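# Move top cable-tie strip onto steel plate against bar

## Task

Pick up only the uppermost strip of plastic cable ties in the tray and set it down lying flat on the steel plate, with the tie heads facing up and pressed against the front face of the steel bar; every other strip must stay undisturbed where it was.

## Robot and tools

Robot: two UR12e-type arms, left_arm and right_arm, each ending in a sixteen-motor hand with index, middle, ring and thumb. right_arm has a right hand; left_arm has its mirror image. Cameras: cam_spot_wide (overview), cam_left_wrist and cam_right_wrist, each 672x504.

Scene frame: origin on the floor plane z = 0, beneath the midpoint of the two arm bases, which sit 0.90 m higher. +x points forward (the way the arms face), +z up, and left_arm is on the +y side. Image left/right need not match arm names. Positions are in metres, velocities in m/s and rad/s, orientations as quaternions w,x,y,z.

Hand point axes (right hand): +z runs along straightened fingers toward the tips, +y comes out of the palm face (palm surface at y = -0.062 m), +x crosses the palm away from the thumb. On the left hand +x points toward the thumb. A rigid mast behind the wrist on the palm side can strike objects.

A ROW is 48 numbers, each in [-1, 1], always for both arms: left dx, dy, dz, rx, ry, rz; left 16 motor goals; left current_limit, speed; then the same 24 for the right arm. The six pose numbers are an OFFSET, in scene axes, from that arm's Hand target as it stood when the action or move began (not from the preceding row). 1.0 equals 0.6 m of travel or 180 degrees; rx, ry, rz form a single rotation vector turning about the Hand target position. All six at 0 holds the current Hand target. Orientation is clipped per step to 32 degrees from the measured one.

Motor order for each hand: index_mcp, index_abd, index_pip, index_dip, middle_mcp, middle_abd, middle_pip, middle_dip, ring_mcp, ring_abd, ring_pip, ring_dip, thumb_cmc, thumb_axl, thumb_mcp, thumb_ipl. These are absolute goal angles scaled between each hinge's stops. Straight values: _mcp +0.75, _abd 0.00, _pip +0.58, _dip +0.70; thumb_cmc +0.71, thumb_axl +0.68, thumb_mcp +0.23, thumb_ipl +0.17. Going toward -1 curls fingers toward the palm and swings the thumb in front of it. A 0 is a real goal; to keep a hand unchanged, send back its hand_goal, hand_current_limit and hand_speed. current_limit maps -1..+1 to 0..550 mA (floor 11 mA); speed sets how fast goals are approached, (speed+1)/2 of 8.5 rad/s. Initial values: +0.4 and -0.6. A finger grips only while its goal lies past the object's surface.

Tools:
- execute_actions(actions, cameras): actions is a list of actions; each action is up to 15 rows, one per 1/30 s step, the last row repeating to fill 15 steps (0.5 s). Images come back only with an empty list or when cameras names them.
- move(target, speed, blend, stop_force, zero, blocking, cameras): target is one 48-number row or a list of up to 15 rows, every pose offset counted from the Hand targets at the move's start. Straight-line paths, capped at 10 s. speed in m/s, 0.002 to 3.2, default 0.25 (rotation up to twice that in rad/s); may be one value or one per target. blend in m rounds corners in a list. stop_force in N, 4 to 120, ends an arm's path when its wrist sensor feels that much push; zero (default true) re-zeros first. Give every listed target the same hand numbers. blocking=false returns after about 0.5 s but cannot be combined with stop_force. The result adds a move: line: done, off_target, moving, held or fault, plus limits=paced (pose clipped) or limits=held (steps withheld).
- wait(seconds 0 to 10): lets time pass holding last commands.
- stop(): brakes a running move.
- zoom_image(camera, region [x0, y0, x1, y1] in pixels, at most 504 by 504): enlarges part of the latest image of that camera.
- zero_wrist_force(arm): tares that arm's wrist sensor.
- read_manual(section): licence texts only.
- finished_scene(scene 1 to 3): ends the scene; the goal must hold with the robot idle.

Result lines: end_effector_position and quat, velocities, Hand target (the base for the next offsets; the hand point often rests a little short), Joint positions and torques (whole drive output, noisy), Wrist force/torque in the hand point's own axes plus a peak line, and per motor hand_goal, hand_measured, hand_current_ma and hand_state (moving, goal, blocked, overload). MOTOR HOT appears at 70 °C; at 85 °C the arm brakes for 30 s or more.

Avoid: contact torque above joint limits (306, 306, 139, 50.2, 50.2, 50.2 N m) or external force around 150 N, either of which halts the arm for 10 s; pushing a target beyond firm contact; fast touches; any contact between the arms, including one hand closing on the other's fingers; a finger motor drawing 495 mA or more for 5 s (it shuts off); paths passing near an arm's own base; dropping the strip, releasing it while moving, slamming or letting anything fall.

Each tool is called after "Request:" in YAML: its name, and indented under it one key for each argument.

## Session

Request:
execute_actions:
  actions: []

Scene clock: 0.00 s.
left_arm: end_effector_position=(+0.3760, +0.7014, +1.1300) hand_goal=(+0.754, +0.000, +0.576, +0.696, +0.754, +0.000, +0.576, +0.696, +0.754, +0.000, +0.576, +0.696, +0.714, +0.678, +0.226, +0.168) hand_measured=(+0.754, +0.000, +0.576, +0.696, +0.754, +0.000, +0.576, +0.696, +0.754, +0.000, +0.576, +0.696, +0.714, +0.678, +0.226, +0.168) hand_current_ma=(+0, +0, +0, +0, +0, +0, +0, +0, +0, +0, +0, +0, +0, +0, +0, +0) hand_state=(goal, goal, goal, goal, goal, goal, goal, goal, goal, goal, goal, goal, goal, goal, goal, goal) hand_current_limit=0.40 hand_speed=-0.60 end_effector_quat_wxyz=(+0.000, +0.000, +1.000, +0.000) | right_arm: end_effector_position=(+0.4214, -0.3986, +1.1300) hand_goal=(+0.754, +0.000, +0.576, +0.696, +0.754, +0.000, +0.576, +0.696, +0.754, +0.000, +0.576, +0.696, +0.714, +0.678, +0.226, +0.168) hand_measured=(+0.754, +0.000, +0.576, +0.696, +0.754, +0.000, +0.576, +0.696, +0.754, +0.000, +0.576, +0.696, +0.714, +0.678, +0.226, +0.168) hand_current_ma=(+0, +0, +0, +0, +0, +0, +0, +0, +0, +0, +0, +0, +0, +0, +0, +0) hand_state=(goal, goal, goal, goal, goal, goal, goal, goal, goal, goal, goal, goal, goal, goal, goal, goal) hand_current_limit=0.40 hand_speed=-0.60 end_effector_quat_wxyz=(+0.000, +0.000, +1.000, +0.000)
Joint positions: left_arm=[-0.281 -1.556 2.144 0.983 1.571 1.29] | right_arm=[-0.28 -1.556 2.144 0.983 1.571 1.29]
Joint velocities: within noise
Joint torques (N m): no reading
Motor temperatures (°C): left_arm=[33 31 28 33 45 31] | right_arm=[41 34 25 45 43 43]
Wrist force (N): no reading
Wrist torque (N m): no reading
Wrist force, peak (N): no reading
Hand target: left_arm +0.3760, +0.7014, +1.1300; +0.000, +0.000, +1.000, +0.000 | right_arm +0.4214, -0.3986, +1.1300; +0.000, +0.000, +1.000, +0.000

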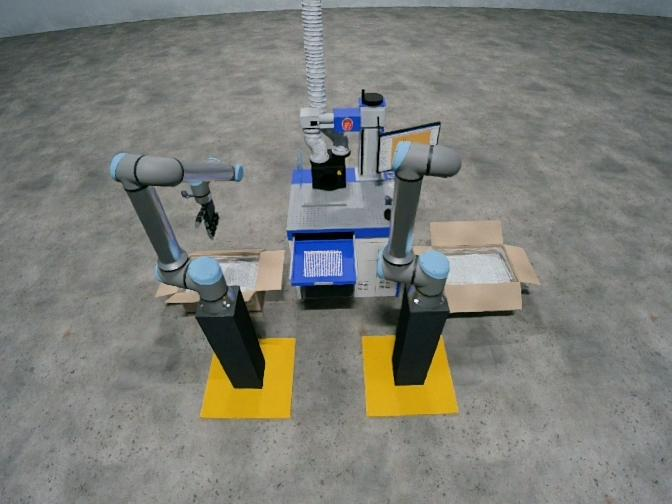

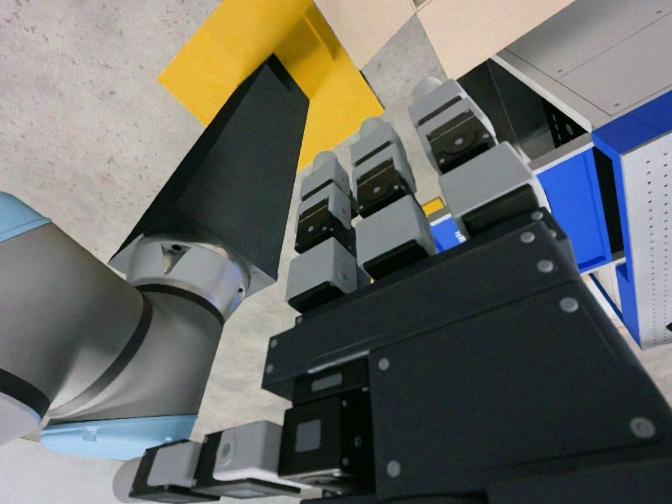

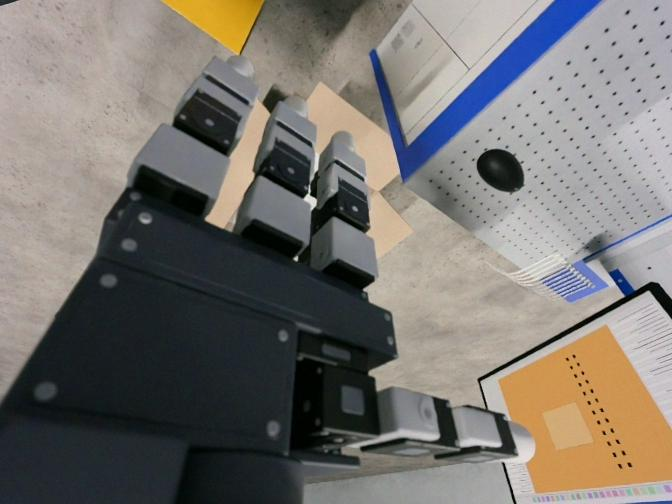

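Request:
zoom_image:
  camera: "cam_spot_wide"
  region: [270, 160, 450, 310]

Request:
zoom_image:
  camera: "cam_spot_wide"
  region: [280, 225, 370, 300]

Request:
zoom_image:
  camera: "cam_spot_wide"
  region: [280, 160, 370, 240]

Request:
zoom_image:
  camera: "cam_right_wrist"
  region: [450, 200, 670, 365]

Scaled by 2.800 from the camera's 672x504 image, which has a finer 960x720 frame.

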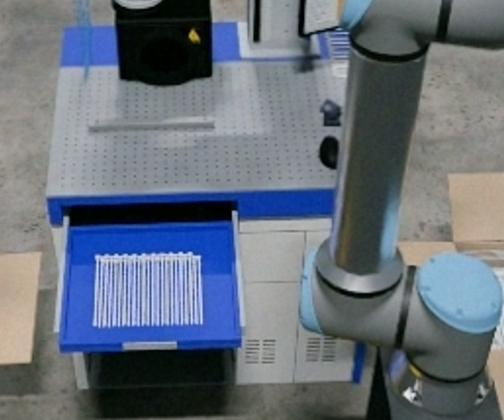

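Scaled by 5.600 from the camera's 672x504 image, which has a finer 960x720 frame.

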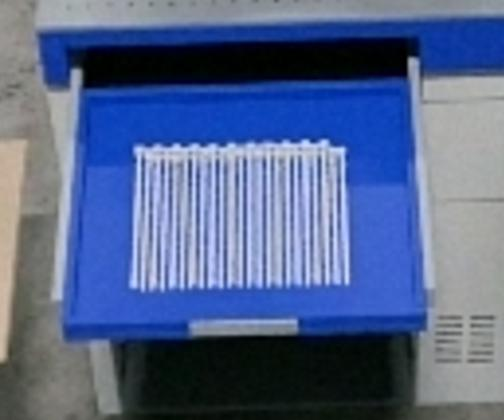

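Scaled by 5.600 from the camera's 672x504 image, which has a finer 960x720 frame.

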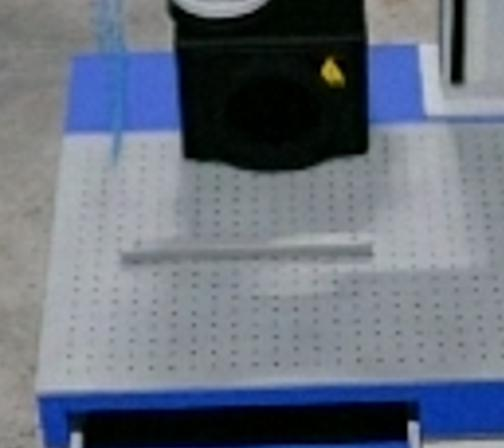

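Scaled by 2.291 from the camera's 672x504 image, which has a finer 960x720 frame.

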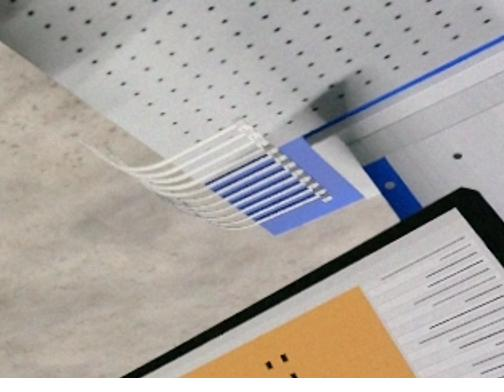

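Request:
move:
  target: [0,0,0,0,0,0,0.754,0,0.576,0.696,0.754,0,0.576,0.696,0.754,0,0.576,0.696,0.714,0.678,0.226,0.168,0.4,-0.6,-0.602,0.714,-0.167,0,0,0.283,0.754,0,0.576,0.696,0.754,0,0.576,0.696,0.754,0,0.576,0.696,0.714,0.678,0.226,0.168,0.4,-0.6]
  cameras: ["all"]

Scene clock: 4.63 s.
left_arm: end_effector_position=(+0.3760, +0.7014, +1.1300) hand_goal=(+0.754, +0.000, +0.576, +0.696, +0.754, +0.000, +0.576, +0.696, +0.754, +0.000, +0.576, +0.696, +0.714, +0.678, +0.226, +0.168) hand_measured=(+0.754, +0.000, +0.576, +0.696, +0.754, +0.000, +0.576, +0.696, +0.754, +0.000, +0.576, +0.696, +0.714, +0.678, +0.224, +0.168) hand_current_ma=(-3, +0, +3, +0, -3, +0, +3, +0, -3, +0, +3, +0, +1, -3, -10, -1) hand_state=(goal, goal, goal, goal, goal, goal, goal, goal, goal, goal, goal, goal, goal, goal, goal, goal) hand_current_limit=0.40 hand_speed=-0.60 end_effector_quat_wxyz=(+0.000, +0.000, +1.000, +0.000) | right_arm: end_effector_position=(+0.0602, +0.0297, +1.0298) hand_goal=(+0.754, +0.000, +0.576, +0.696, +0.754, +0.000, +0.576, +0.696, +0.754, +0.000, +0.576, +0.696, +0.714, +0.678, +0.226, +0.168) hand_measured=(+0.754, +0.000, +0.576, +0.696, +0.754, +0.000, +0.576, +0.696, +0.754, +0.000, +0.576, +0.696, +0.714, +0.678, +0.224, +0.168) hand_current_ma=(+0, +0, +0, +0, +0, +0, +0, +0, +0, +0, +0, +0, +0, +0, -1, +0) hand_state=(goal, goal, goal, goal, goal, goal, goal, goal, goal, goal, goal, goal, goal, goal, goal, goal) hand_current_limit=0.40 hand_speed=-0.60 end_effector_quat_wxyz=(+0.000, -0.430, +0.903, +0.000)
Joint positions: left_arm=[-0.281 -1.556 2.144 0.983 1.571 1.29] | right_arm=[1.013 -1.256 1.999 0.827 1.571 1.695]
Joint torques (N m): left_arm=[0.44 -28.54 -36.28 4.41 0.61 -0.48] | right_arm=[6.71 -57.31 -29.24 2.36 1.43 -2.76]
Wrist force (N): left_arm=[0.0 0.2 0.3] | right_arm=[-0.4 0.1 -0.1]
Wrist torque (N m): left_arm=[0.01 0.01 -0.01] | right_arm=[0.01 0.04 -0.12]
Wrist force, peak (N): left_arm=[0.3 0.4 0.5] | right_arm=[-0.8 2.9 0.1]
Hand target: left_arm +0.3760, +0.7014, +1.1300; +0.000, +0.000, +1.000, +0.000 | right_arm +0.0602, +0.0298, +1.0298; +0.000, -0.430, +0.903, +0.000
Off the commanded pose: left_arm 0.000 m, 0 deg | right_arm 0.000 m, 0 deg.
move: done

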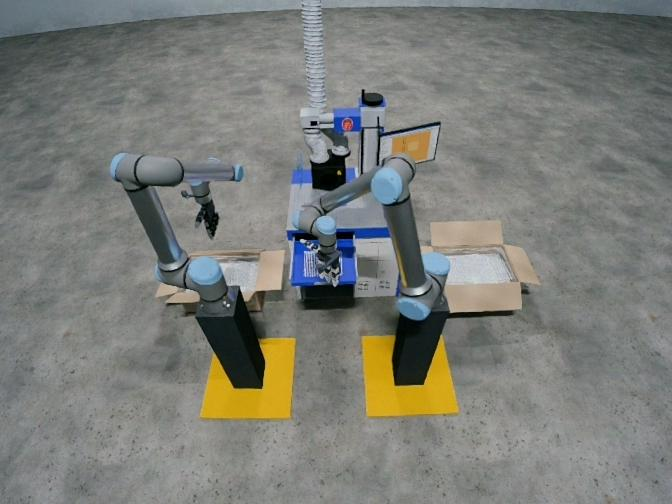

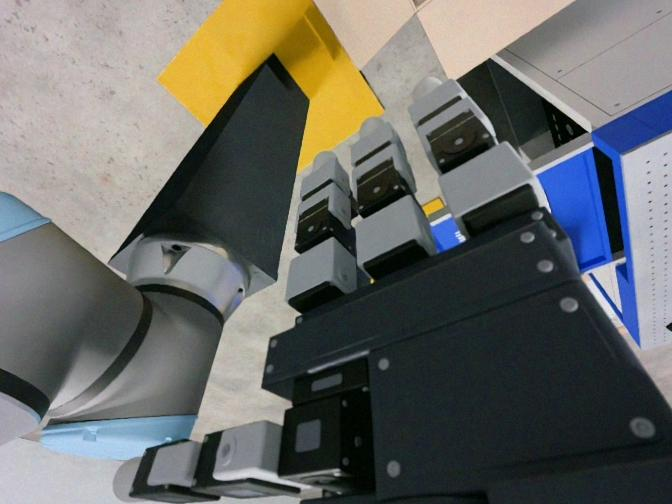

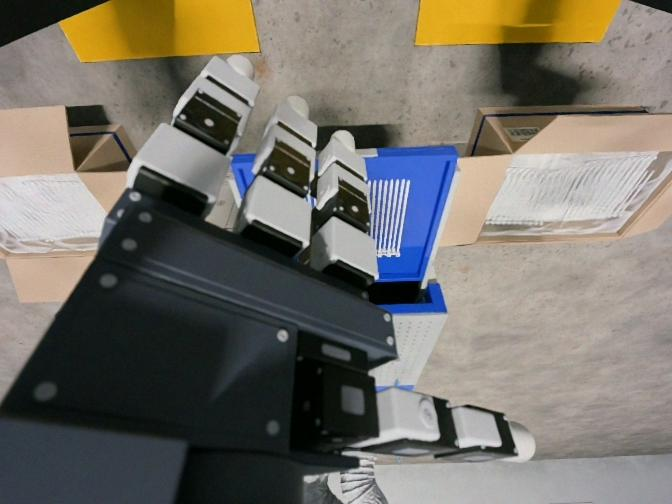

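Request:
move:
  target: [0,0,0,0,0,0,0.754,0,0.576,0.696,0.754,0,0.576,0.696,0.754,0,0.576,0.696,0.714,0.678,0.226,0.168,0.4,-0.6,0.1667,-0.25,0.05,0,0,0,0.754,0,0.576,0.696,0.754,0,0.576,0.696,0.754,0,0.576,0.696,0.714,0.678,0.226,0.168,0.4,-0.6]
  cameras: ["cam_right_wrist","cam_spot_wide"]

Request:
zoom_image:
  camera: "cam_right_wrist"
  region: [380, 60, 640, 320]

Scene clock: 6.50 s.
left_arm: end_effector_position=(+0.3760, +0.7014, +1.1300) hand_goal=(+0.754, +0.000, +0.576, +0.696, +0.754, +0.000, +0.576, +0.696, +0.754, +0.000, +0.576, +0.696, +0.714, +0.678, +0.226, +0.168) hand_measured=(+0.754, +0.000, +0.576, +0.696, +0.754, +0.000, +0.576, +0.696, +0.754, +0.000, +0.576, +0.696, +0.714, +0.678, +0.224, +0.168) hand_current_ma=(-3, +0, +3, +0, -3, +0, +3, +0, -3, +0, +3, +0, +1, -3, -10, -1) hand_state=(goal, goal, goal, goal, goal, goal, goal, goal, goal, goal, goal, goal, goal, goal, goal, goal) hand_current_limit=0.40 hand_speed=-0.60 end_effector_quat_wxyz=(+0.000, +0.000, +1.000, +0.000) | right_arm: end_effector_position=(+0.1602, -0.1202, +1.0598) hand_goal=(+0.754, +0.000, +0.576, +0.696, +0.754, +0.000, +0.576, +0.696, +0.754, +0.000, +0.576, +0.696, +0.714, +0.678, +0.226, +0.168) hand_measured=(+0.754, +0.000, +0.576, +0.696, +0.754, +0.000, +0.576, +0.696, +0.754, +0.000, +0.576, +0.696, +0.714, +0.678, +0.224, +0.168) hand_current_ma=(+0, +0, +0, +0, +0, +0, +0, +0, +0, +0, +0, +0, +0, +0, -1, +0) hand_state=(goal, goal, goal, goal, goal, goal, goal, goal, goal, goal, goal, goal, goal, goal, goal, goal) hand_current_limit=0.40 hand_speed=-0.60 end_effector_quat_wxyz=(+0.000, -0.430, +0.903, +0.000)
Joint positions: left_arm=[-0.281 -1.556 2.144 0.983 1.571 1.29] | right_arm=[0.606 -1.45 2.184 0.837 1.571 1.288]
Joint torques (N m): left_arm=[0.62 -30.34 -35.67 4.47 0.5 -0.32] | right_arm=[-6.67 -33.81 -32.08 1.43 -1.27 -0.49]
Wrist force (N): left_arm=[0.0 0.6 0.4] | right_arm=[0.0 0.1 0.2]
Wrist torque (N m): left_arm=[0.05 0.02 -0.02] | right_arm=[-0.01 -0.03 -0.11]
Wrist force, peak (N): left_arm=[0.0 0.6 0.4] | right_arm=[-0.8 2.8 0.1]
Hand target: left_arm +0.3760, +0.7014, +1.1300; +0.000, +0.000, +1.000, +0.000 | right_arm +0.1602, -0.1202, +1.0598; +0.000, -0.430, +0.903, +0.000
Off the commanded pose: left_arm 0.000 m, 0 deg | right_arm 0.000 m, 0 deg.
move: done
Images, in order (width x height): cam_spot_wide 672x504, cam_right_wrist 672x504.

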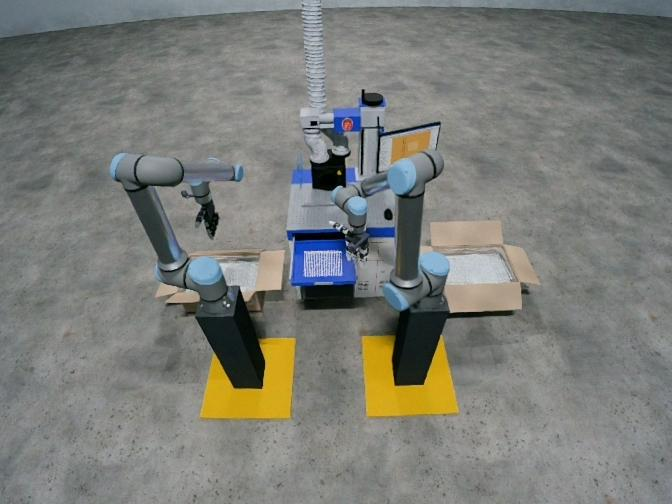

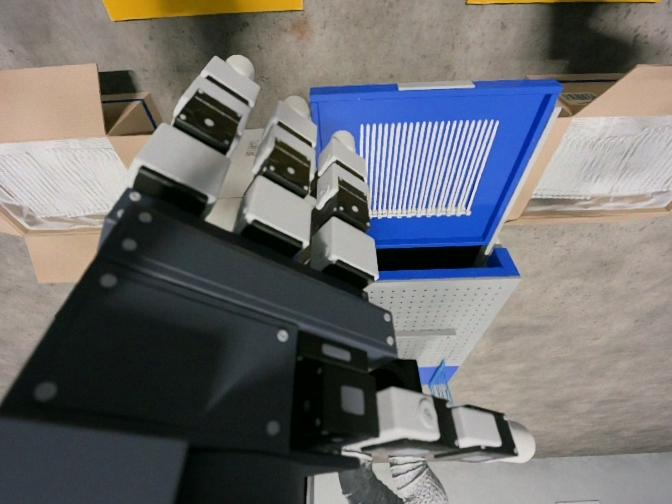

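Scaled by 1.938 from the camera's 672x504 image, which has a finer 960x720 frame.

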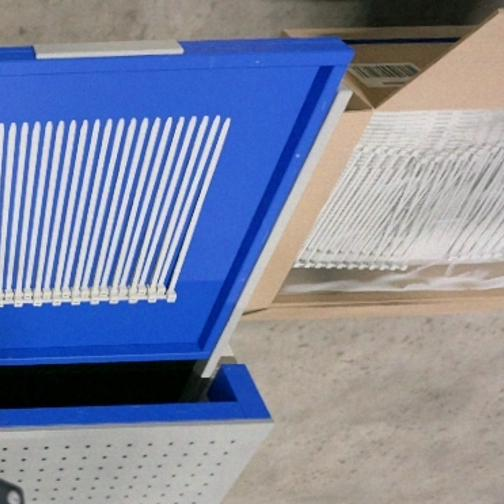

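Request:
zoom_image:
  camera: "cam_right_wrist"
  region: [350, 110, 510, 230]

Request:
zoom_image:
  camera: "cam_right_wrist"
  region: [360, 195, 480, 230]

Request:
zoom_image:
  camera: "cam_right_wrist"
  region: [360, 320, 500, 400]

Scaled by 3.150 from the camera's 672x504 image, which has a finer 960x720 frame.

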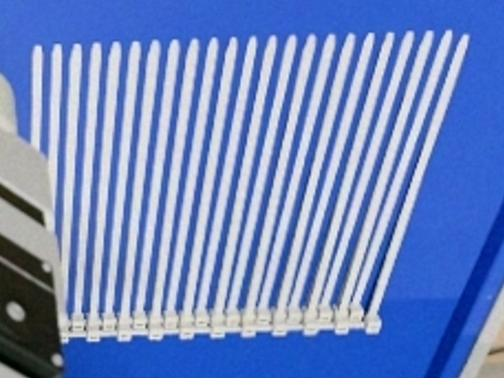

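Scaled by 4.200 from the camera's 672x504 image, which has a finer 960x720 frame.

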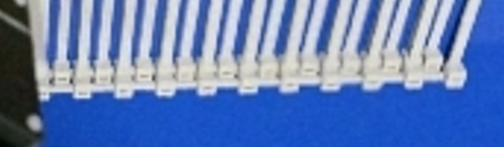

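Scaled by 3.600 from the camera's 672x504 image, which has a finer 960x720 frame.

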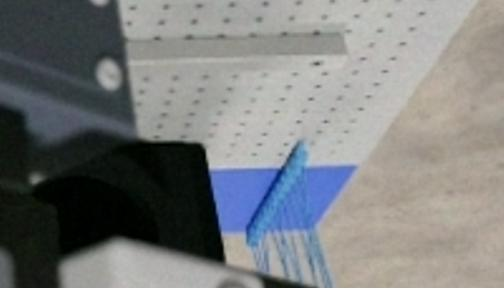

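Request:
move:
  target: [0,0,0,0,0,0,0.754,0,0.576,0.696,0.754,0,0.576,0.696,0.754,0,0.576,0.696,0.714,0.678,0.226,0.168,0.4,-0.6,0.25,0.2,-0.3,0,0,0,0.754,0,0.576,0.696,0.754,0,0.576,0.696,0.754,0,0.576,0.696,0.714,0.678,0.226,0.168,0.4,-0.6]
  cameras: ["cam_right_wrist","cam_spot_wide"]

Request:
zoom_image:
  camera: "cam_right_wrist"
  region: [380, 120, 640, 320]

Scene clock: 8.90 s.
left_arm: end_effector_position=(+0.3760, +0.7014, +1.1300) hand_goal=(+0.754, +0.000, +0.576, +0.696, +0.754, +0.000, +0.576, +0.696, +0.754, +0.000, +0.576, +0.696, +0.714, +0.678, +0.226, +0.168) hand_measured=(+0.754, +0.000, +0.576, +0.696, +0.754, +0.000, +0.576, +0.696, +0.754, +0.000, +0.576, +0.696, +0.714, +0.678, +0.224, +0.168) hand_current_ma=(-3, +0, +3, +0, -3, +0, +3, +0, -3, +0, +3, +0, +1, -3, -10, -1) hand_state=(goal, goal, goal, goal, goal, goal, goal, goal, goal, goal, goal, goal, goal, goal, goal, goal) hand_current_limit=0.40 hand_speed=-0.60 end_effector_quat_wxyz=(+0.000, +0.000, +1.000, +0.000) | right_arm: end_effector_position=(+0.3101, -0.0002, +0.8799) hand_goal=(+0.754, +0.000, +0.576, +0.696, +0.754, +0.000, +0.576, +0.696, +0.754, +0.000, +0.576, +0.696, +0.714, +0.678, +0.226, +0.168) hand_measured=(+0.754, +0.000, +0.576, +0.696, +0.754, +0.000, +0.576, +0.696, +0.754, +0.000, +0.576, +0.696, +0.714, +0.678, +0.224, +0.168) hand_current_ma=(+0, +0, +0, +0, +0, +0, +0, +0, +0, +0, +0, +0, +0, +0, -1, +0) hand_state=(goal, goal, goal, goal, goal, goal, goal, goal, goal, goal, goal, goal, goal, goal, goal, goal) hand_current_limit=0.40 hand_speed=-0.60 end_effector_quat_wxyz=(+0.000, -0.430, +0.903, +0.000)
Joint positions: left_arm=[-0.281 -1.556 2.144 0.983 1.571 1.29] | right_arm=[0.629 -0.962 1.888 0.645 1.571 1.311]
Joint torques (N m): left_arm=[0.05 -28.58 -35.19 4.34 0.84 -0.33] | right_arm=[6.54 -57.87 -24.48 5.99 -1.58 1.49]
Wrist force (N): left_arm=[-0.5 0.4 0.2] | right_arm=[0.0 0.3 0.0]
Wrist torque (N m): left_arm=[0.04 0.07 -0.05] | right_arm=[0.01 -0.03 -0.10]
Wrist force, peak (N): left_arm=[0.1 0.6 0.0] | right_arm=[1.8 0.6 -2.0]
Hand target: left_arm +0.3760, +0.7014, +1.1300; +0.000, +0.000, +1.000, +0.000 | right_arm +0.3102, -0.0002, +0.8798; +0.000, -0.430, +0.903, +0.000
Off the commanded pose: left_arm 0.000 m, 0 deg | right_arm 0.000 m, 0 deg.
move: done
Images, in order (width x height): cam_spot_wide 672x504, cam_right_wrist 672x504.

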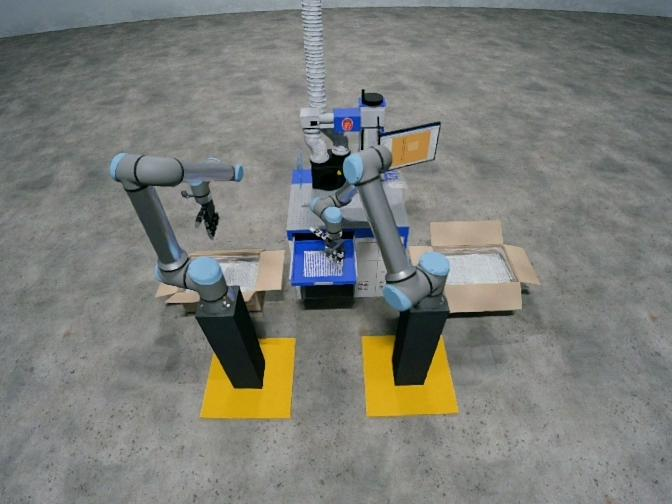

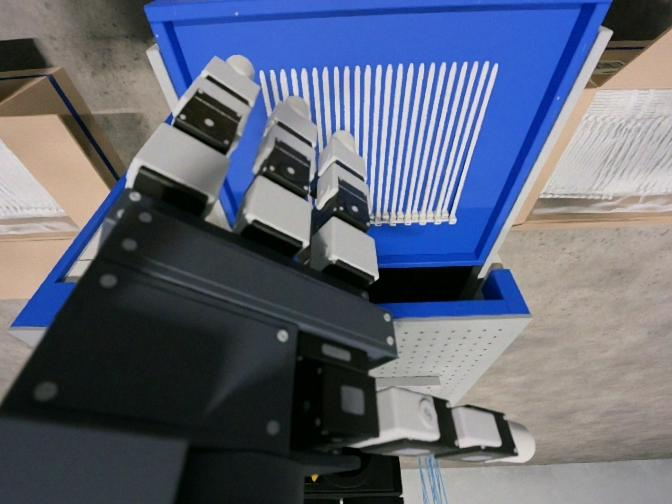

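Scaled by 1.938 from the camera's 672x504 image, which has a finer 960x720 frame.

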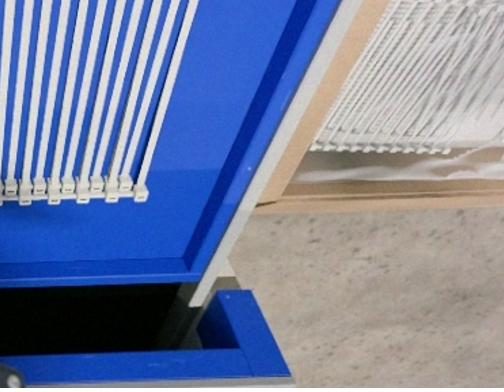

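Request:
move:
  target: [0,0,0,0,0,0,0.754,0,0.576,0.696,0.754,0,0.576,0.696,0.754,0,0.576,0.696,0.714,0.678,0.226,0.168,0.4,-0.6,0,0,0,0,0,0,-0.479,0,-0.6,-0.174,-0.479,0,-0.6,-0.174,-0.479,0,-0.6,-0.174,0.714,0.678,0.226,0.168,0.4,-0.2]

Request:
move:
  target: [0,0,0,0,0,0,0.754,0,0.576,0.696,0.754,0,0.576,0.696,0.754,0,0.576,0.696,0.714,0.678,0.226,0.168,0.4,-0.6,0.117,0.05,-0.18,0,0,0,-0.479,0,-0.6,-0.174,-0.479,0,-0.6,-0.174,-0.479,0,-0.6,-0.174,0.714,0.678,0.226,0.168,0.4,-0.2]
  cameras: ["cam_right_wrist","cam_spot_wide"]

Request:
zoom_image:
  camera: "cam_right_wrist"
  region: [360, 120, 620, 300]

Scene clock: 10.50 s.
left_arm: end_effector_position=(+0.3760, +0.7014, +1.1300) hand_goal=(+0.754, +0.000, +0.576, +0.696, +0.754, +0.000, +0.576, +0.696, +0.754, +0.000, +0.576, +0.696, +0.714, +0.678, +0.226, +0.168) hand_measured=(+0.754, +0.000, +0.576, +0.696, +0.754, +0.000, +0.576, +0.696, +0.754, +0.000, +0.576, +0.696, +0.714, +0.678, +0.224, +0.168) hand_current_ma=(-3, +0, +3, +0, -3, +0, +3, +0, -3, +0, +3, +0, +1, -3, -10, -1) hand_state=(goal, goal, goal, goal, goal, goal, goal, goal, goal, goal, goal, goal, goal, goal, goal, goal) hand_current_limit=0.40 hand_speed=-0.60 end_effector_quat_wxyz=(+0.000, +0.000, +1.000, +0.000) | right_arm: end_effector_position=(+0.3102, -0.0002, +0.8798) hand_goal=(-0.478, +0.000, -0.600, -0.174, -0.478, +0.000, -0.600, -0.174, -0.478, +0.000, -0.600, -0.174, +0.714, +0.678, +0.226, +0.168) hand_measured=(-0.460, +0.000, -0.596, -0.172, -0.462, +0.000, -0.598, -0.172, -0.460, +0.000, -0.596, -0.172, +0.714, +0.678, +0.224, +0.168) hand_current_ma=(+14, +0, +1, +0, +10, +0, +1, +0, +13, +0, +1, +0, +0, +0, -1, +0) hand_state=(goal, goal, goal, goal, goal, goal, goal, goal, goal, goal, goal, goal, goal, goal, goal, goal) hand_current_limit=0.40 hand_speed=-0.20 end_effector_quat_wxyz=(+0.000, -0.430, +0.903, +0.000)
Joint positions: left_arm=[-0.281 -1.556 2.144 0.983 1.571 1.29] | right_arm=[0.629 -0.962 1.888 0.645 1.571 1.311]
Joint torques (N m): left_arm=[-0.76 -29.85 -36.08 4.59 0.65 -0.36] | right_arm=[-8.85 -57.46 -25.63 5.85 0.35 -1.68]
Wrist force (N): left_arm=[0.1 0.3 0.2] | right_arm=[-0.1 0.3 -0.3]
Wrist torque (N m): left_arm=[0.03 0.00 0.00] | right_arm=[0.20 -0.01 -0.10]
Wrist force, peak (N): left_arm=[-0.1 0.3 0.5] | right_arm=[0.3 -1.5 -0.1]
Hand target: left_arm +0.3760, +0.7014, +1.1300; +0.000, +0.000, +1.000, +0.000 | right_arm +0.3102, -0.0002, +0.8798; +0.000, -0.430, +0.903, +0.000
Off the commanded pose: left_arm 0.000 m, 0 deg | right_arm 0.000 m, 0 deg.
move: done

Scene clock: 11.50 s.
left_arm: end_effector_position=(+0.3760, +0.7014, +1.1300) hand_goal=(+0.754, +0.000, +0.576, +0.696, +0.754, +0.000, +0.576, +0.696, +0.754, +0.000, +0.576, +0.696, +0.714, +0.678, +0.226, +0.168) hand_measured=(+0.754, +0.000, +0.576, +0.696, +0.754, +0.000, +0.576, +0.696, +0.754, +0.000, +0.576, +0.696, +0.714, +0.678, +0.224, +0.168) hand_current_ma=(-3, +0, +3, +0, -3, +0, +3, +0, -3, +0, +3, +0, +1, -3, -10, -1) hand_state=(goal, goal, goal, goal, goal, goal, goal, goal, goal, goal, goal, goal, goal, goal, goal, goal) hand_current_limit=0.40 hand_speed=-0.60 end_effector_quat_wxyz=(+0.000, +0.000, +1.000, +0.000) | right_arm: end_effector_position=(+0.3805, +0.0297, +0.7719) hand_goal=(-0.478, +0.000, -0.600, -0.174, -0.478, +0.000, -0.600, -0.174, -0.478, +0.000, -0.600, -0.174, +0.714, +0.678, +0.226, +0.168) hand_measured=(-0.460, +0.000, -0.596, -0.172, -0.464, +0.000, -0.598, -0.172, -0.462, +0.000, -0.596, -0.172, +0.714, +0.678, +0.224, +0.168) hand_current_ma=(+13, +0, +1, +0, +9, +0, +1, +0, +12, +0, +1, +0, +0, +0, -1, +0) hand_state=(goal, goal, goal, goal, goal, goal, goal, goal, goal, goal, goal, goal, goal, goal, goal, goal) hand_current_limit=0.40 hand_speed=-0.20 end_effector_quat_wxyz=(+0.000, -0.430, +0.903, +0.000)
Joint positions: left_arm=[-0.281 -1.556 2.144 0.983 1.571 1.29] | right_arm=[0.602 -0.745 1.735 0.581 1.571 1.284]
Joint torques (N m): left_arm=[-0.03 -29.09 -35.79 4.52 0.59 -0.17] | right_arm=[20.82 -73.08 -22.48 6.15 -0.05 3.11]
Wrist force (N): left_arm=[0.0 0.3 0.2] | right_arm=[-0.4 0.0 -0.1]
Wrist torque (N m): left_arm=[0.03 0.00 0.00] | right_arm=[0.14 0.04 0.03]
Wrist force, peak (N): left_arm=[-0.2 0.5 0.5] | right_arm=[1.5 1.0 -2.1]
Hand target: left_arm +0.3760, +0.7014, +1.1300; +0.000, +0.000, +1.000, +0.000 | right_arm +0.3804, +0.0298, +0.7718; +0.000, -0.430, +0.903, +0.000
Off the commanded pose: left_arm 0.000 m, 0 deg | right_arm 0.000 m, 0 deg.
move: done
Images, in order (width x height): cam_spot_wide 672x504, cam_right_wrist 672x504.

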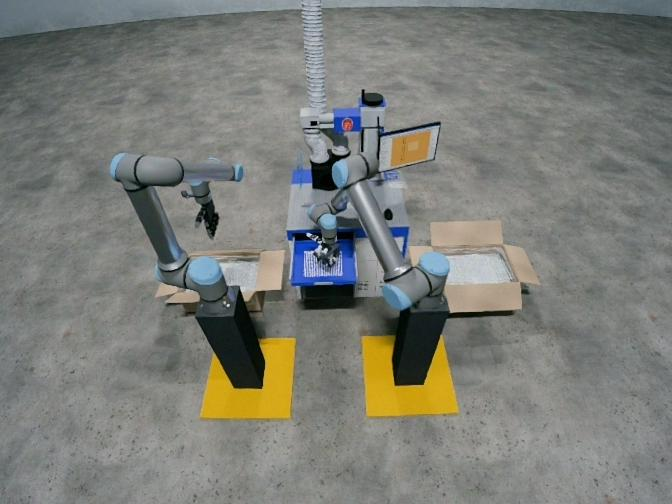

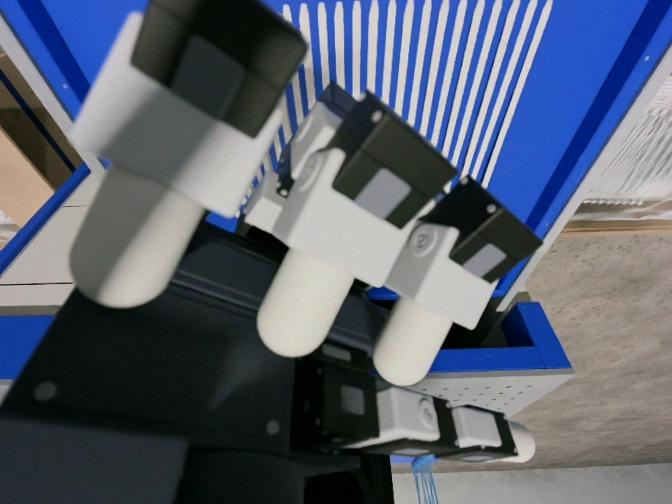

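Scaled by 1.938 from the camera's 672x504 image, which has a finer 960x720 frame.

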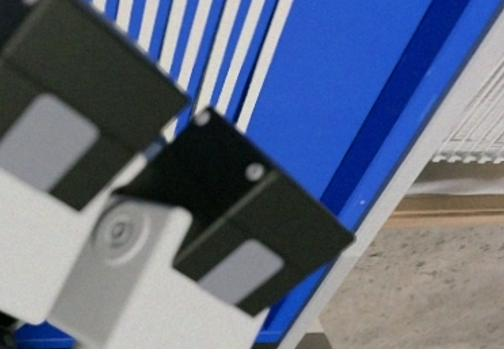

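Request:
move:
  target: [0.073,-0.585,-0.1,-0.1111,-0.3147,-0.7303,0.754,0,0.576,0.696,0.754,0,0.576,0.696,0.754,0,0.576,0.696,0.714,0.678,0.226,0.168,0.4,-0.6,0.033,-0.717,0.467,0,0,-0.283,0.754,0,0.576,0.696,0.754,0,0.576,0.696,0.754,0,0.576,0.696,0.714,0.678,0.226,0.168,0.4,-0.2]
  cameras: ["all"]
  speed: 0.4

Scene clock: 18.17 s.
left_arm: end_effector_position=(+0.4133, +0.4001, +1.0787) hand_goal=(+0.754, +0.000, +0.576, +0.696, +0.754, +0.000, +0.576, +0.696, +0.754, +0.000, +0.576, +0.696, +0.714, +0.678, +0.226, +0.168) hand_measured=(+0.756, +0.002, +0.576, +0.696, +0.756, +0.002, +0.576, +0.696, +0.756, +0.002, +0.576, +0.696, +0.716, +0.678, +0.224, +0.168) hand_current_ma=(+6, +4, +3, +0, +7, +4, +3, +0, +8, +3, +3, +0, +7, -3, -13, -1) hand_state=(goal, goal, goal, goal, goal, goal, goal, goal, goal, goal, goal, goal, goal, goal, goal, goal) hand_current_limit=0.40 hand_speed=-0.60 end_effector_quat_wxyz=(+0.347, +0.803, +0.470, -0.120) | right_arm: end_effector_position=(+0.3985, -0.3639, +1.0282) hand_goal=(+0.754, +0.000, +0.576, +0.696, +0.754, +0.000, +0.576, +0.696, +0.754, +0.000, +0.576, +0.696, +0.714, +0.678, +0.226, +0.168) hand_measured=(+0.750, +0.000, +0.574, +0.694, +0.752, +0.000, +0.574, +0.694, +0.750, +0.000, +0.574, +0.694, +0.714, +0.678, +0.224, +0.168) hand_current_ma=(-1, +0, +0, +0, -1, +0, +0, +0, -1, +0, +0, +0, +0, +0, -1, +0) hand_state=(goal, goal, goal, goal, goal, goal, goal, goal, goal, goal, goal, goal, goal, goal, goal, goal) hand_current_limit=0.40 hand_speed=-0.20 end_effector_quat_wxyz=(+0.000, -0.038, +0.999, +0.000)
Joint positions: left_arm=[-0.532 -1.686 2.445 0.255 2.107 2.965] | right_arm=[-0.202 -1.44 2.249 0.762 1.571 1.294]
Joint torques (N m): left_arm=[-15.59 -21.01 -23.54 4.76 -0.53 3.03] | right_arm=[8.02 -23.87 -32.86 1.1 -2.21 3.34]
Wrist force (N): left_arm=[-0.1 -0.6 -0.4] | right_arm=[-0.3 0.0 0.1]
Wrist torque (N m): left_arm=[-0.09 0.08 -0.02] | right_arm=[-0.02 0.02 0.07]
Wrist force, peak (N): left_arm=[0.6 0.5 3.1] | right_arm=[-1.2 1.4 0.2]
Hand target: left_arm +0.4133, +0.4001, +1.0787; +0.347, +0.803, +0.470, -0.120 (not the last commanded pose) | right_arm +0.3985, -0.3639, +1.0282; +0.000, -0.038, +0.999, +0.000 (not the last commanded pose)
Off the commanded pose: left_arm 0.051 m, 21 deg | right_arm 0.044 m, 4 deg.
move: held (left_arm; a check stopped the path), off_target (right_arm; braked when a check withheld steps of left_arm); limits=held
pose unreachable (left arm): on one or more control steps of this call, first in action 0 (counted from 0), this arm could not follow its commanded pose, so it was not sent that pose on those steps. It may still have moved: this result reports where it is.
cause: moving toward the commanded pose would bring two parts of the arm too close to each other (joints 4 (wrist 1) to 6 (wrist 3) lie between them).

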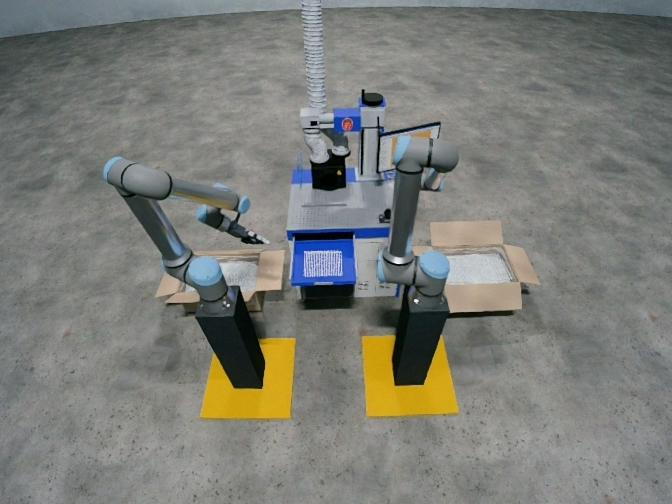

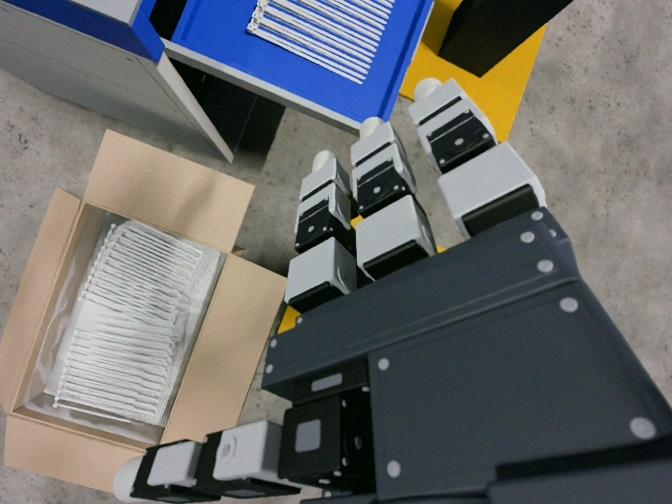

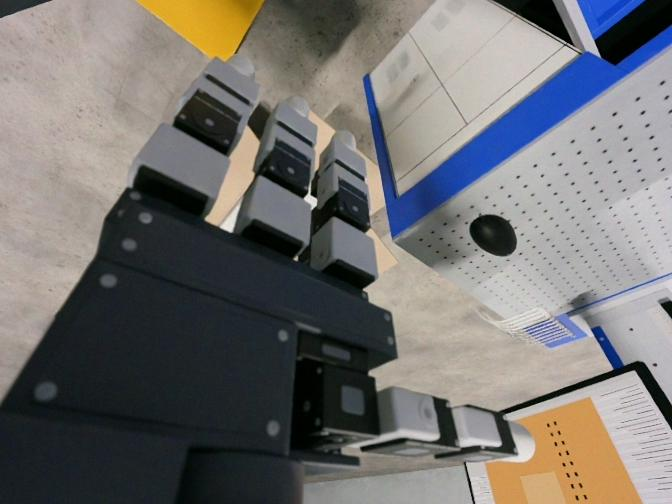

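Request:
move:
  target:
    - [0.028,-0.417,-0.048,0,0,0,0.754,0,0.576,0.696,0.754,0,0.576,0.696,0.754,0,0.576,0.696,0.714,0.678,0.226,0.168,0.4,-0.6,0,-0.05,0.05,0,0,0,0.754,0,0.576,0.696,0.754,0,0.576,0.696,0.754,0,0.576,0.696,0.714,0.678,0.226,0.168,0.4,-0.6]
    - [0.066,-0.645,-0.34,-0.0156,-0.0432,-0.1042,0.754,0,0.576,0.696,0.754,0,0.576,0.696,0.754,0,0.576,0.696,0.714,0.678,0.226,0.168,0.4,-0.6,0,-0.05,0.05,0,0,0,0.754,0,0.576,0.696,0.754,0,0.576,0.696,0.754,0,0.576,0.696,0.714,0.678,0.226,0.168,0.4,-0.6]
  cameras: ["all"]
  blend: [0.03,0]

Request:
zoom_image:
  camera: "cam_left_wrist"
  region: [0, 100, 300, 320]

Scene clock: 20.97 s.
left_arm: end_effector_position=(+0.4529, +0.0132, +0.8747) hand_goal=(+0.754, +0.000, +0.576, +0.696, +0.754, +0.000, +0.576, +0.696, +0.754, +0.000, +0.576, +0.696, +0.714, +0.678, +0.226, +0.168) hand_measured=(+0.756, +0.002, +0.576, +0.696, +0.756, +0.002, +0.576, +0.696, +0.756, +0.002, +0.576, +0.696, +0.716, +0.678, +0.224, +0.168) hand_current_ma=(+9, +4, +3, +0, +9, +4, +3, +0, +10, +3, +3, +0, +10, -3, -13, -1) hand_state=(goal, goal, goal, goal, goal, goal, goal, goal, goal, goal, goal, goal, goal, goal, goal, goal) hand_current_limit=0.40 hand_speed=-0.60 end_effector_quat_wxyz=(+0.373, +0.866, +0.305, -0.132) | right_arm: end_effector_position=(+0.3985, -0.3939, +1.0582) hand_goal=(+0.754, +0.000, +0.576, +0.696, +0.754, +0.000, +0.576, +0.696, +0.754, +0.000, +0.576, +0.696, +0.714, +0.678, +0.226, +0.168) hand_measured=(+0.750, +0.000, +0.574, +0.694, +0.752, +0.000, +0.574, +0.694, +0.750, +0.000, +0.574, +0.694, +0.714, +0.678, +0.224, +0.168) hand_current_ma=(-1, +0, +0, +0, -1, +0, +0, +0, -1, +0, +0, +0, +0, +0, -1, +0) hand_state=(goal, goal, goal, goal, goal, goal, goal, goal, goal, goal, goal, goal, goal, goal, goal, goal) hand_current_limit=0.40 hand_speed=-0.60 end_effector_quat_wxyz=(+0.000, -0.038, +0.999, +0.000)
Joint positions: left_arm=[-1.056 -1.029 2.165 -0.31 1.938 2.834] | right_arm=[-0.285 -1.495 2.238 0.827 1.571 1.211]
Joint torques (N m): left_arm=[-7.59 -46.09 -15.21 1.41 -0.39 -1.23] | right_arm=[20.11 -20.59 -23.13 1.11 -2.27 3.54]
Wrist force (N): left_arm=[0.9 -0.7 -0.8] | right_arm=[0.2 0.0 -0.1]
Wrist torque (N m): left_arm=[0.02 -0.02 0.08] | right_arm=[0.00 -0.05 0.10]
Wrist force, peak (N): left_arm=[1.7 -1.4 -2.1] | right_arm=[0.2 -0.6 0.2]
Hand target: left_arm +0.4529, +0.0131, +0.8747; +0.373, +0.866, +0.305, -0.132 | right_arm +0.3985, -0.3939, +1.0582; +0.000, -0.038, +0.999, +0.000
Off the commanded pose: left_arm 0.000 m, 0 deg | right_arm 0.000 m, 0 deg.
move: done

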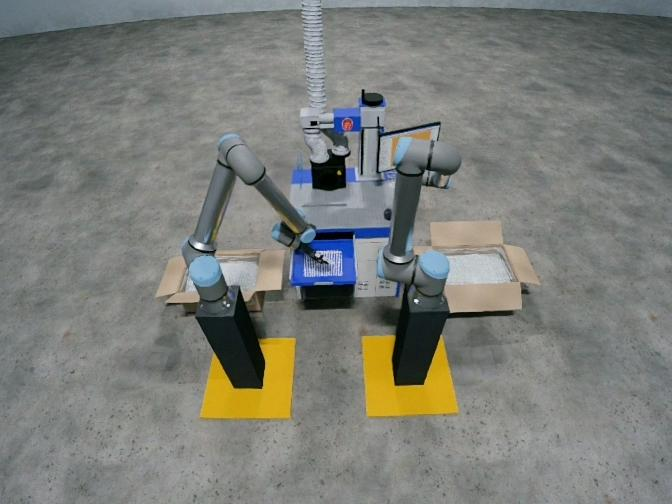

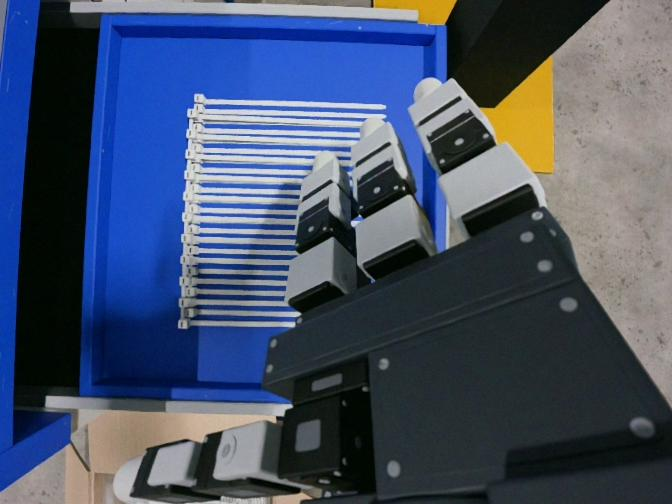

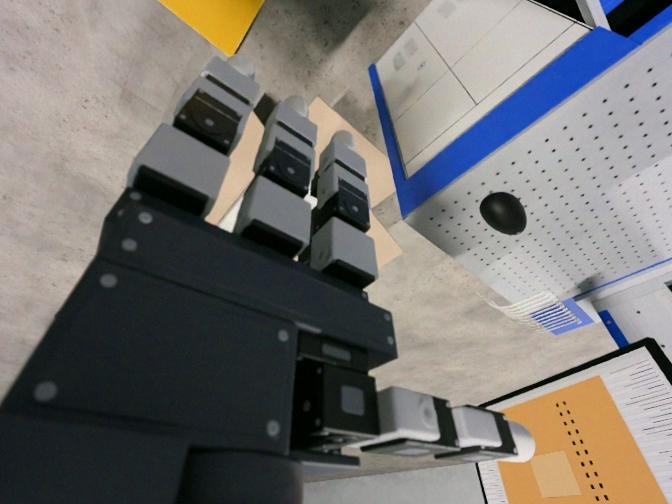

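Scaled by 1.680 from the camera's 672x504 image, which has a finer 960x720 frame.

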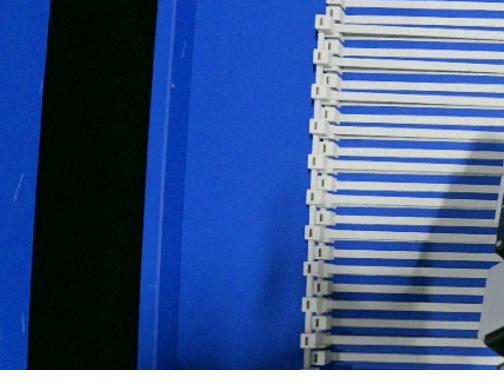

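Request:
zoom_image:
  camera: "cam_left_wrist"
  region: [170, 85, 250, 145]

Request:
zoom_image:
  camera: "cam_left_wrist"
  region: [165, 270, 245, 330]

Request:
zoom_image:
  camera: "cam_left_wrist"
  region: [165, 180, 245, 240]

Scaled by 6.300 from the camera's 672x504 image, which has a finer 960x720 frame.

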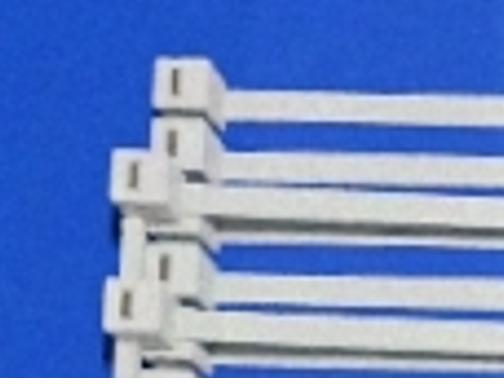

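Scaled by 6.300 from the camera's 672x504 image, which has a finer 960x720 frame.

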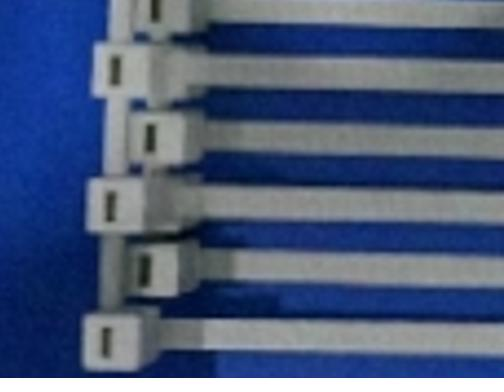

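Scaled by 6.300 from the camera's 672x504 image, which has a finer 960x720 frame.

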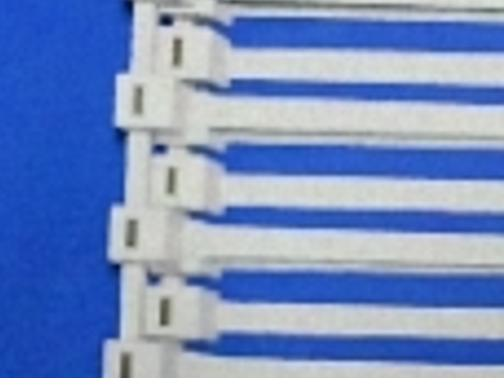

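Request:
zoom_image:
  camera: "cam_left_wrist"
  region: [290, 60, 470, 195]

Request:
zoom_image:
  camera: "cam_left_wrist"
  region: [90, 420, 270, 504]

Request:
zoom_image:
  camera: "cam_left_wrist"
  region: [60, 0, 460, 300]

Scaled by 2.800 from the camera's 672x504 image, which has a finer 960x720 frame.

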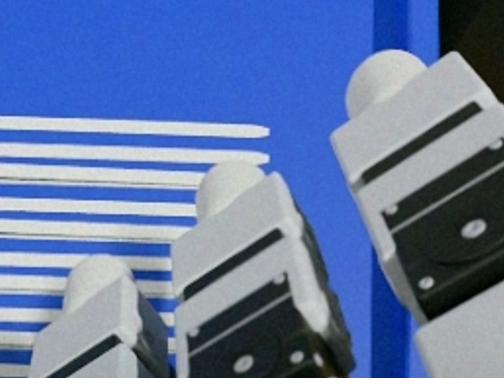

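Scaled by 2.800 from the camera's 672x504 image, which has a finer 960x720 frame.

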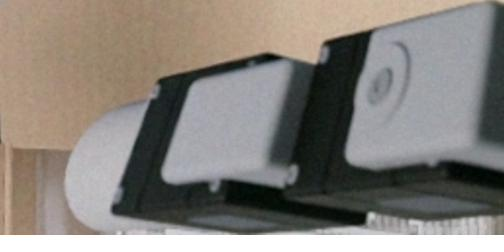

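Scaled by 1.260 from the camera's 672x504 image, which has a finer 960x720 frame.

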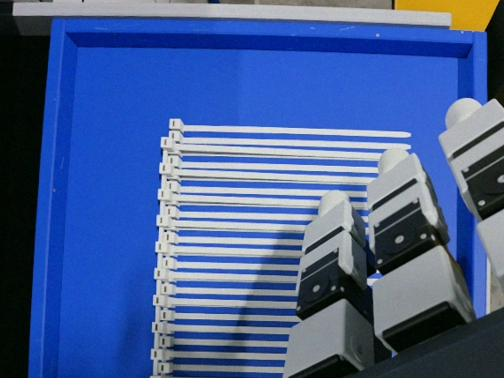

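Request:
move:
  target: [0.25,0,0.417,0,0,0,0.754,0,0.576,0.696,0.754,0,0.576,0.696,0.754,0,0.576,0.696,0.714,0.678,0.226,0.168,0.4,-0.6,0,0,0,0,0,0,0.754,0,0.576,0.696,0.754,0,0.576,0.696,0.754,0,0.576,0.696,0.714,0.678,0.226,0.168,0.4,-0.6]
  cameras: ["cam_spot_wide","cam_left_wrist"]

Request:
zoom_image:
  camera: "cam_left_wrist"
  region: [0, 50, 400, 350]

Scene clock: 26.40 s.
left_arm: end_effector_position=(+0.6029, +0.0131, +1.1248) hand_goal=(+0.754, +0.000, +0.576, +0.696, +0.754, +0.000, +0.576, +0.696, +0.754, +0.000, +0.576, +0.696, +0.714, +0.678, +0.226, +0.168) hand_measured=(+0.758, +0.002, +0.576, +0.696, +0.758, +0.002, +0.576, +0.696, +0.758, +0.002, +0.576, +0.696, +0.718, +0.678, +0.224, +0.168) hand_current_ma=(+13, +4, +3, +0, +14, +4, +3, +0, +16, +3, +3, +0, +16, -3, -13, -1) hand_state=(goal, goal, goal, goal, goal, goal, goal, goal, goal, goal, goal, goal, goal, goal, goal, goal) hand_current_limit=0.40 hand_speed=-0.60 end_effector_quat_wxyz=(+0.373, +0.866, +0.305, -0.132) | right_arm: end_effector_position=(+0.3985, -0.3939, +1.0582) hand_goal=(+0.754, +0.000, +0.576, +0.696, +0.754, +0.000, +0.576, +0.696, +0.754, +0.000, +0.576, +0.696, +0.714, +0.678, +0.226, +0.168) hand_measured=(+0.750, +0.000, +0.574, +0.694, +0.752, +0.000, +0.574, +0.694, +0.750, +0.000, +0.574, +0.694, +0.714, +0.678, +0.224, +0.168) hand_current_ma=(-1, +0, +0, +0, -1, +0, +0, +0, -1, +0, +0, +0, +0, +0, -1, +0) hand_state=(goal, goal, goal, goal, goal, goal, goal, goal, goal, goal, goal, goal, goal, goal, goal, goal) hand_current_limit=0.40 hand_speed=-0.60 end_effector_quat_wxyz=(+0.000, -0.038, +0.999, +0.000)
Joint positions: left_arm=[-0.828 -1.204 1.804 0.309 2.087 3.026] | right_arm=[-0.284 -1.495 2.238 0.827 1.571 1.211]
Joint torques (N m): left_arm=[-13.32 -55.86 -41.27 3.53 -0.59 -3.57] | right_arm=[18.24 -19.67 -21.89 1.35 -2.52 3.72]
Wrist force (N): left_arm=[0.0 -0.3 -0.6] | right_arm=[-0.2 -0.3 0.0]
Wrist torque (N m): left_arm=[0.00 0.09 0.00] | right_arm=[-0.04 0.00 0.06]
Wrist force, peak (N): left_arm=[0.9 -3.2 0.6] | right_arm=[0.0 -0.1 -0.6]
Hand target: left_arm +0.6029, +0.0131, +1.1249; +0.373, +0.866, +0.305, -0.132 | right_arm +0.3985, -0.3939, +1.0582; +0.000, -0.038, +0.999, +0.000
Off the commanded pose: left_arm 0.000 m, 0 deg | right_arm 0.000 m, 0 deg.
move: done
Images, in order (width x height): cam_spot_wide 672x504, cam_left_wrist 672x504.

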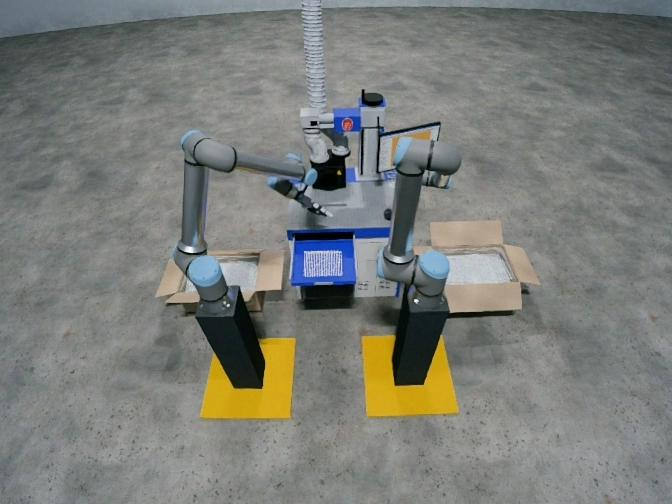

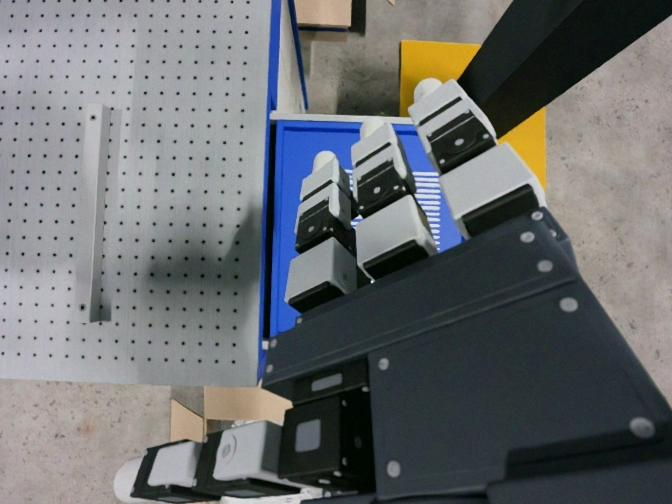

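Scaled by 1.260 from the camera's 672x504 image, which has a finer 960x720 frame.

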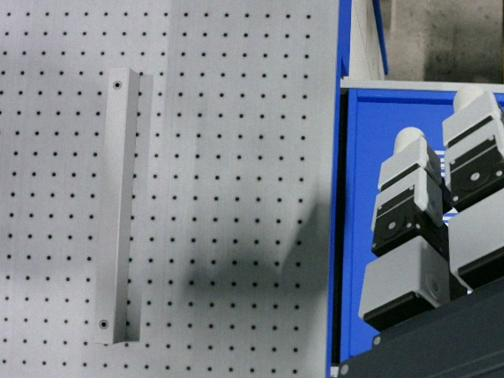

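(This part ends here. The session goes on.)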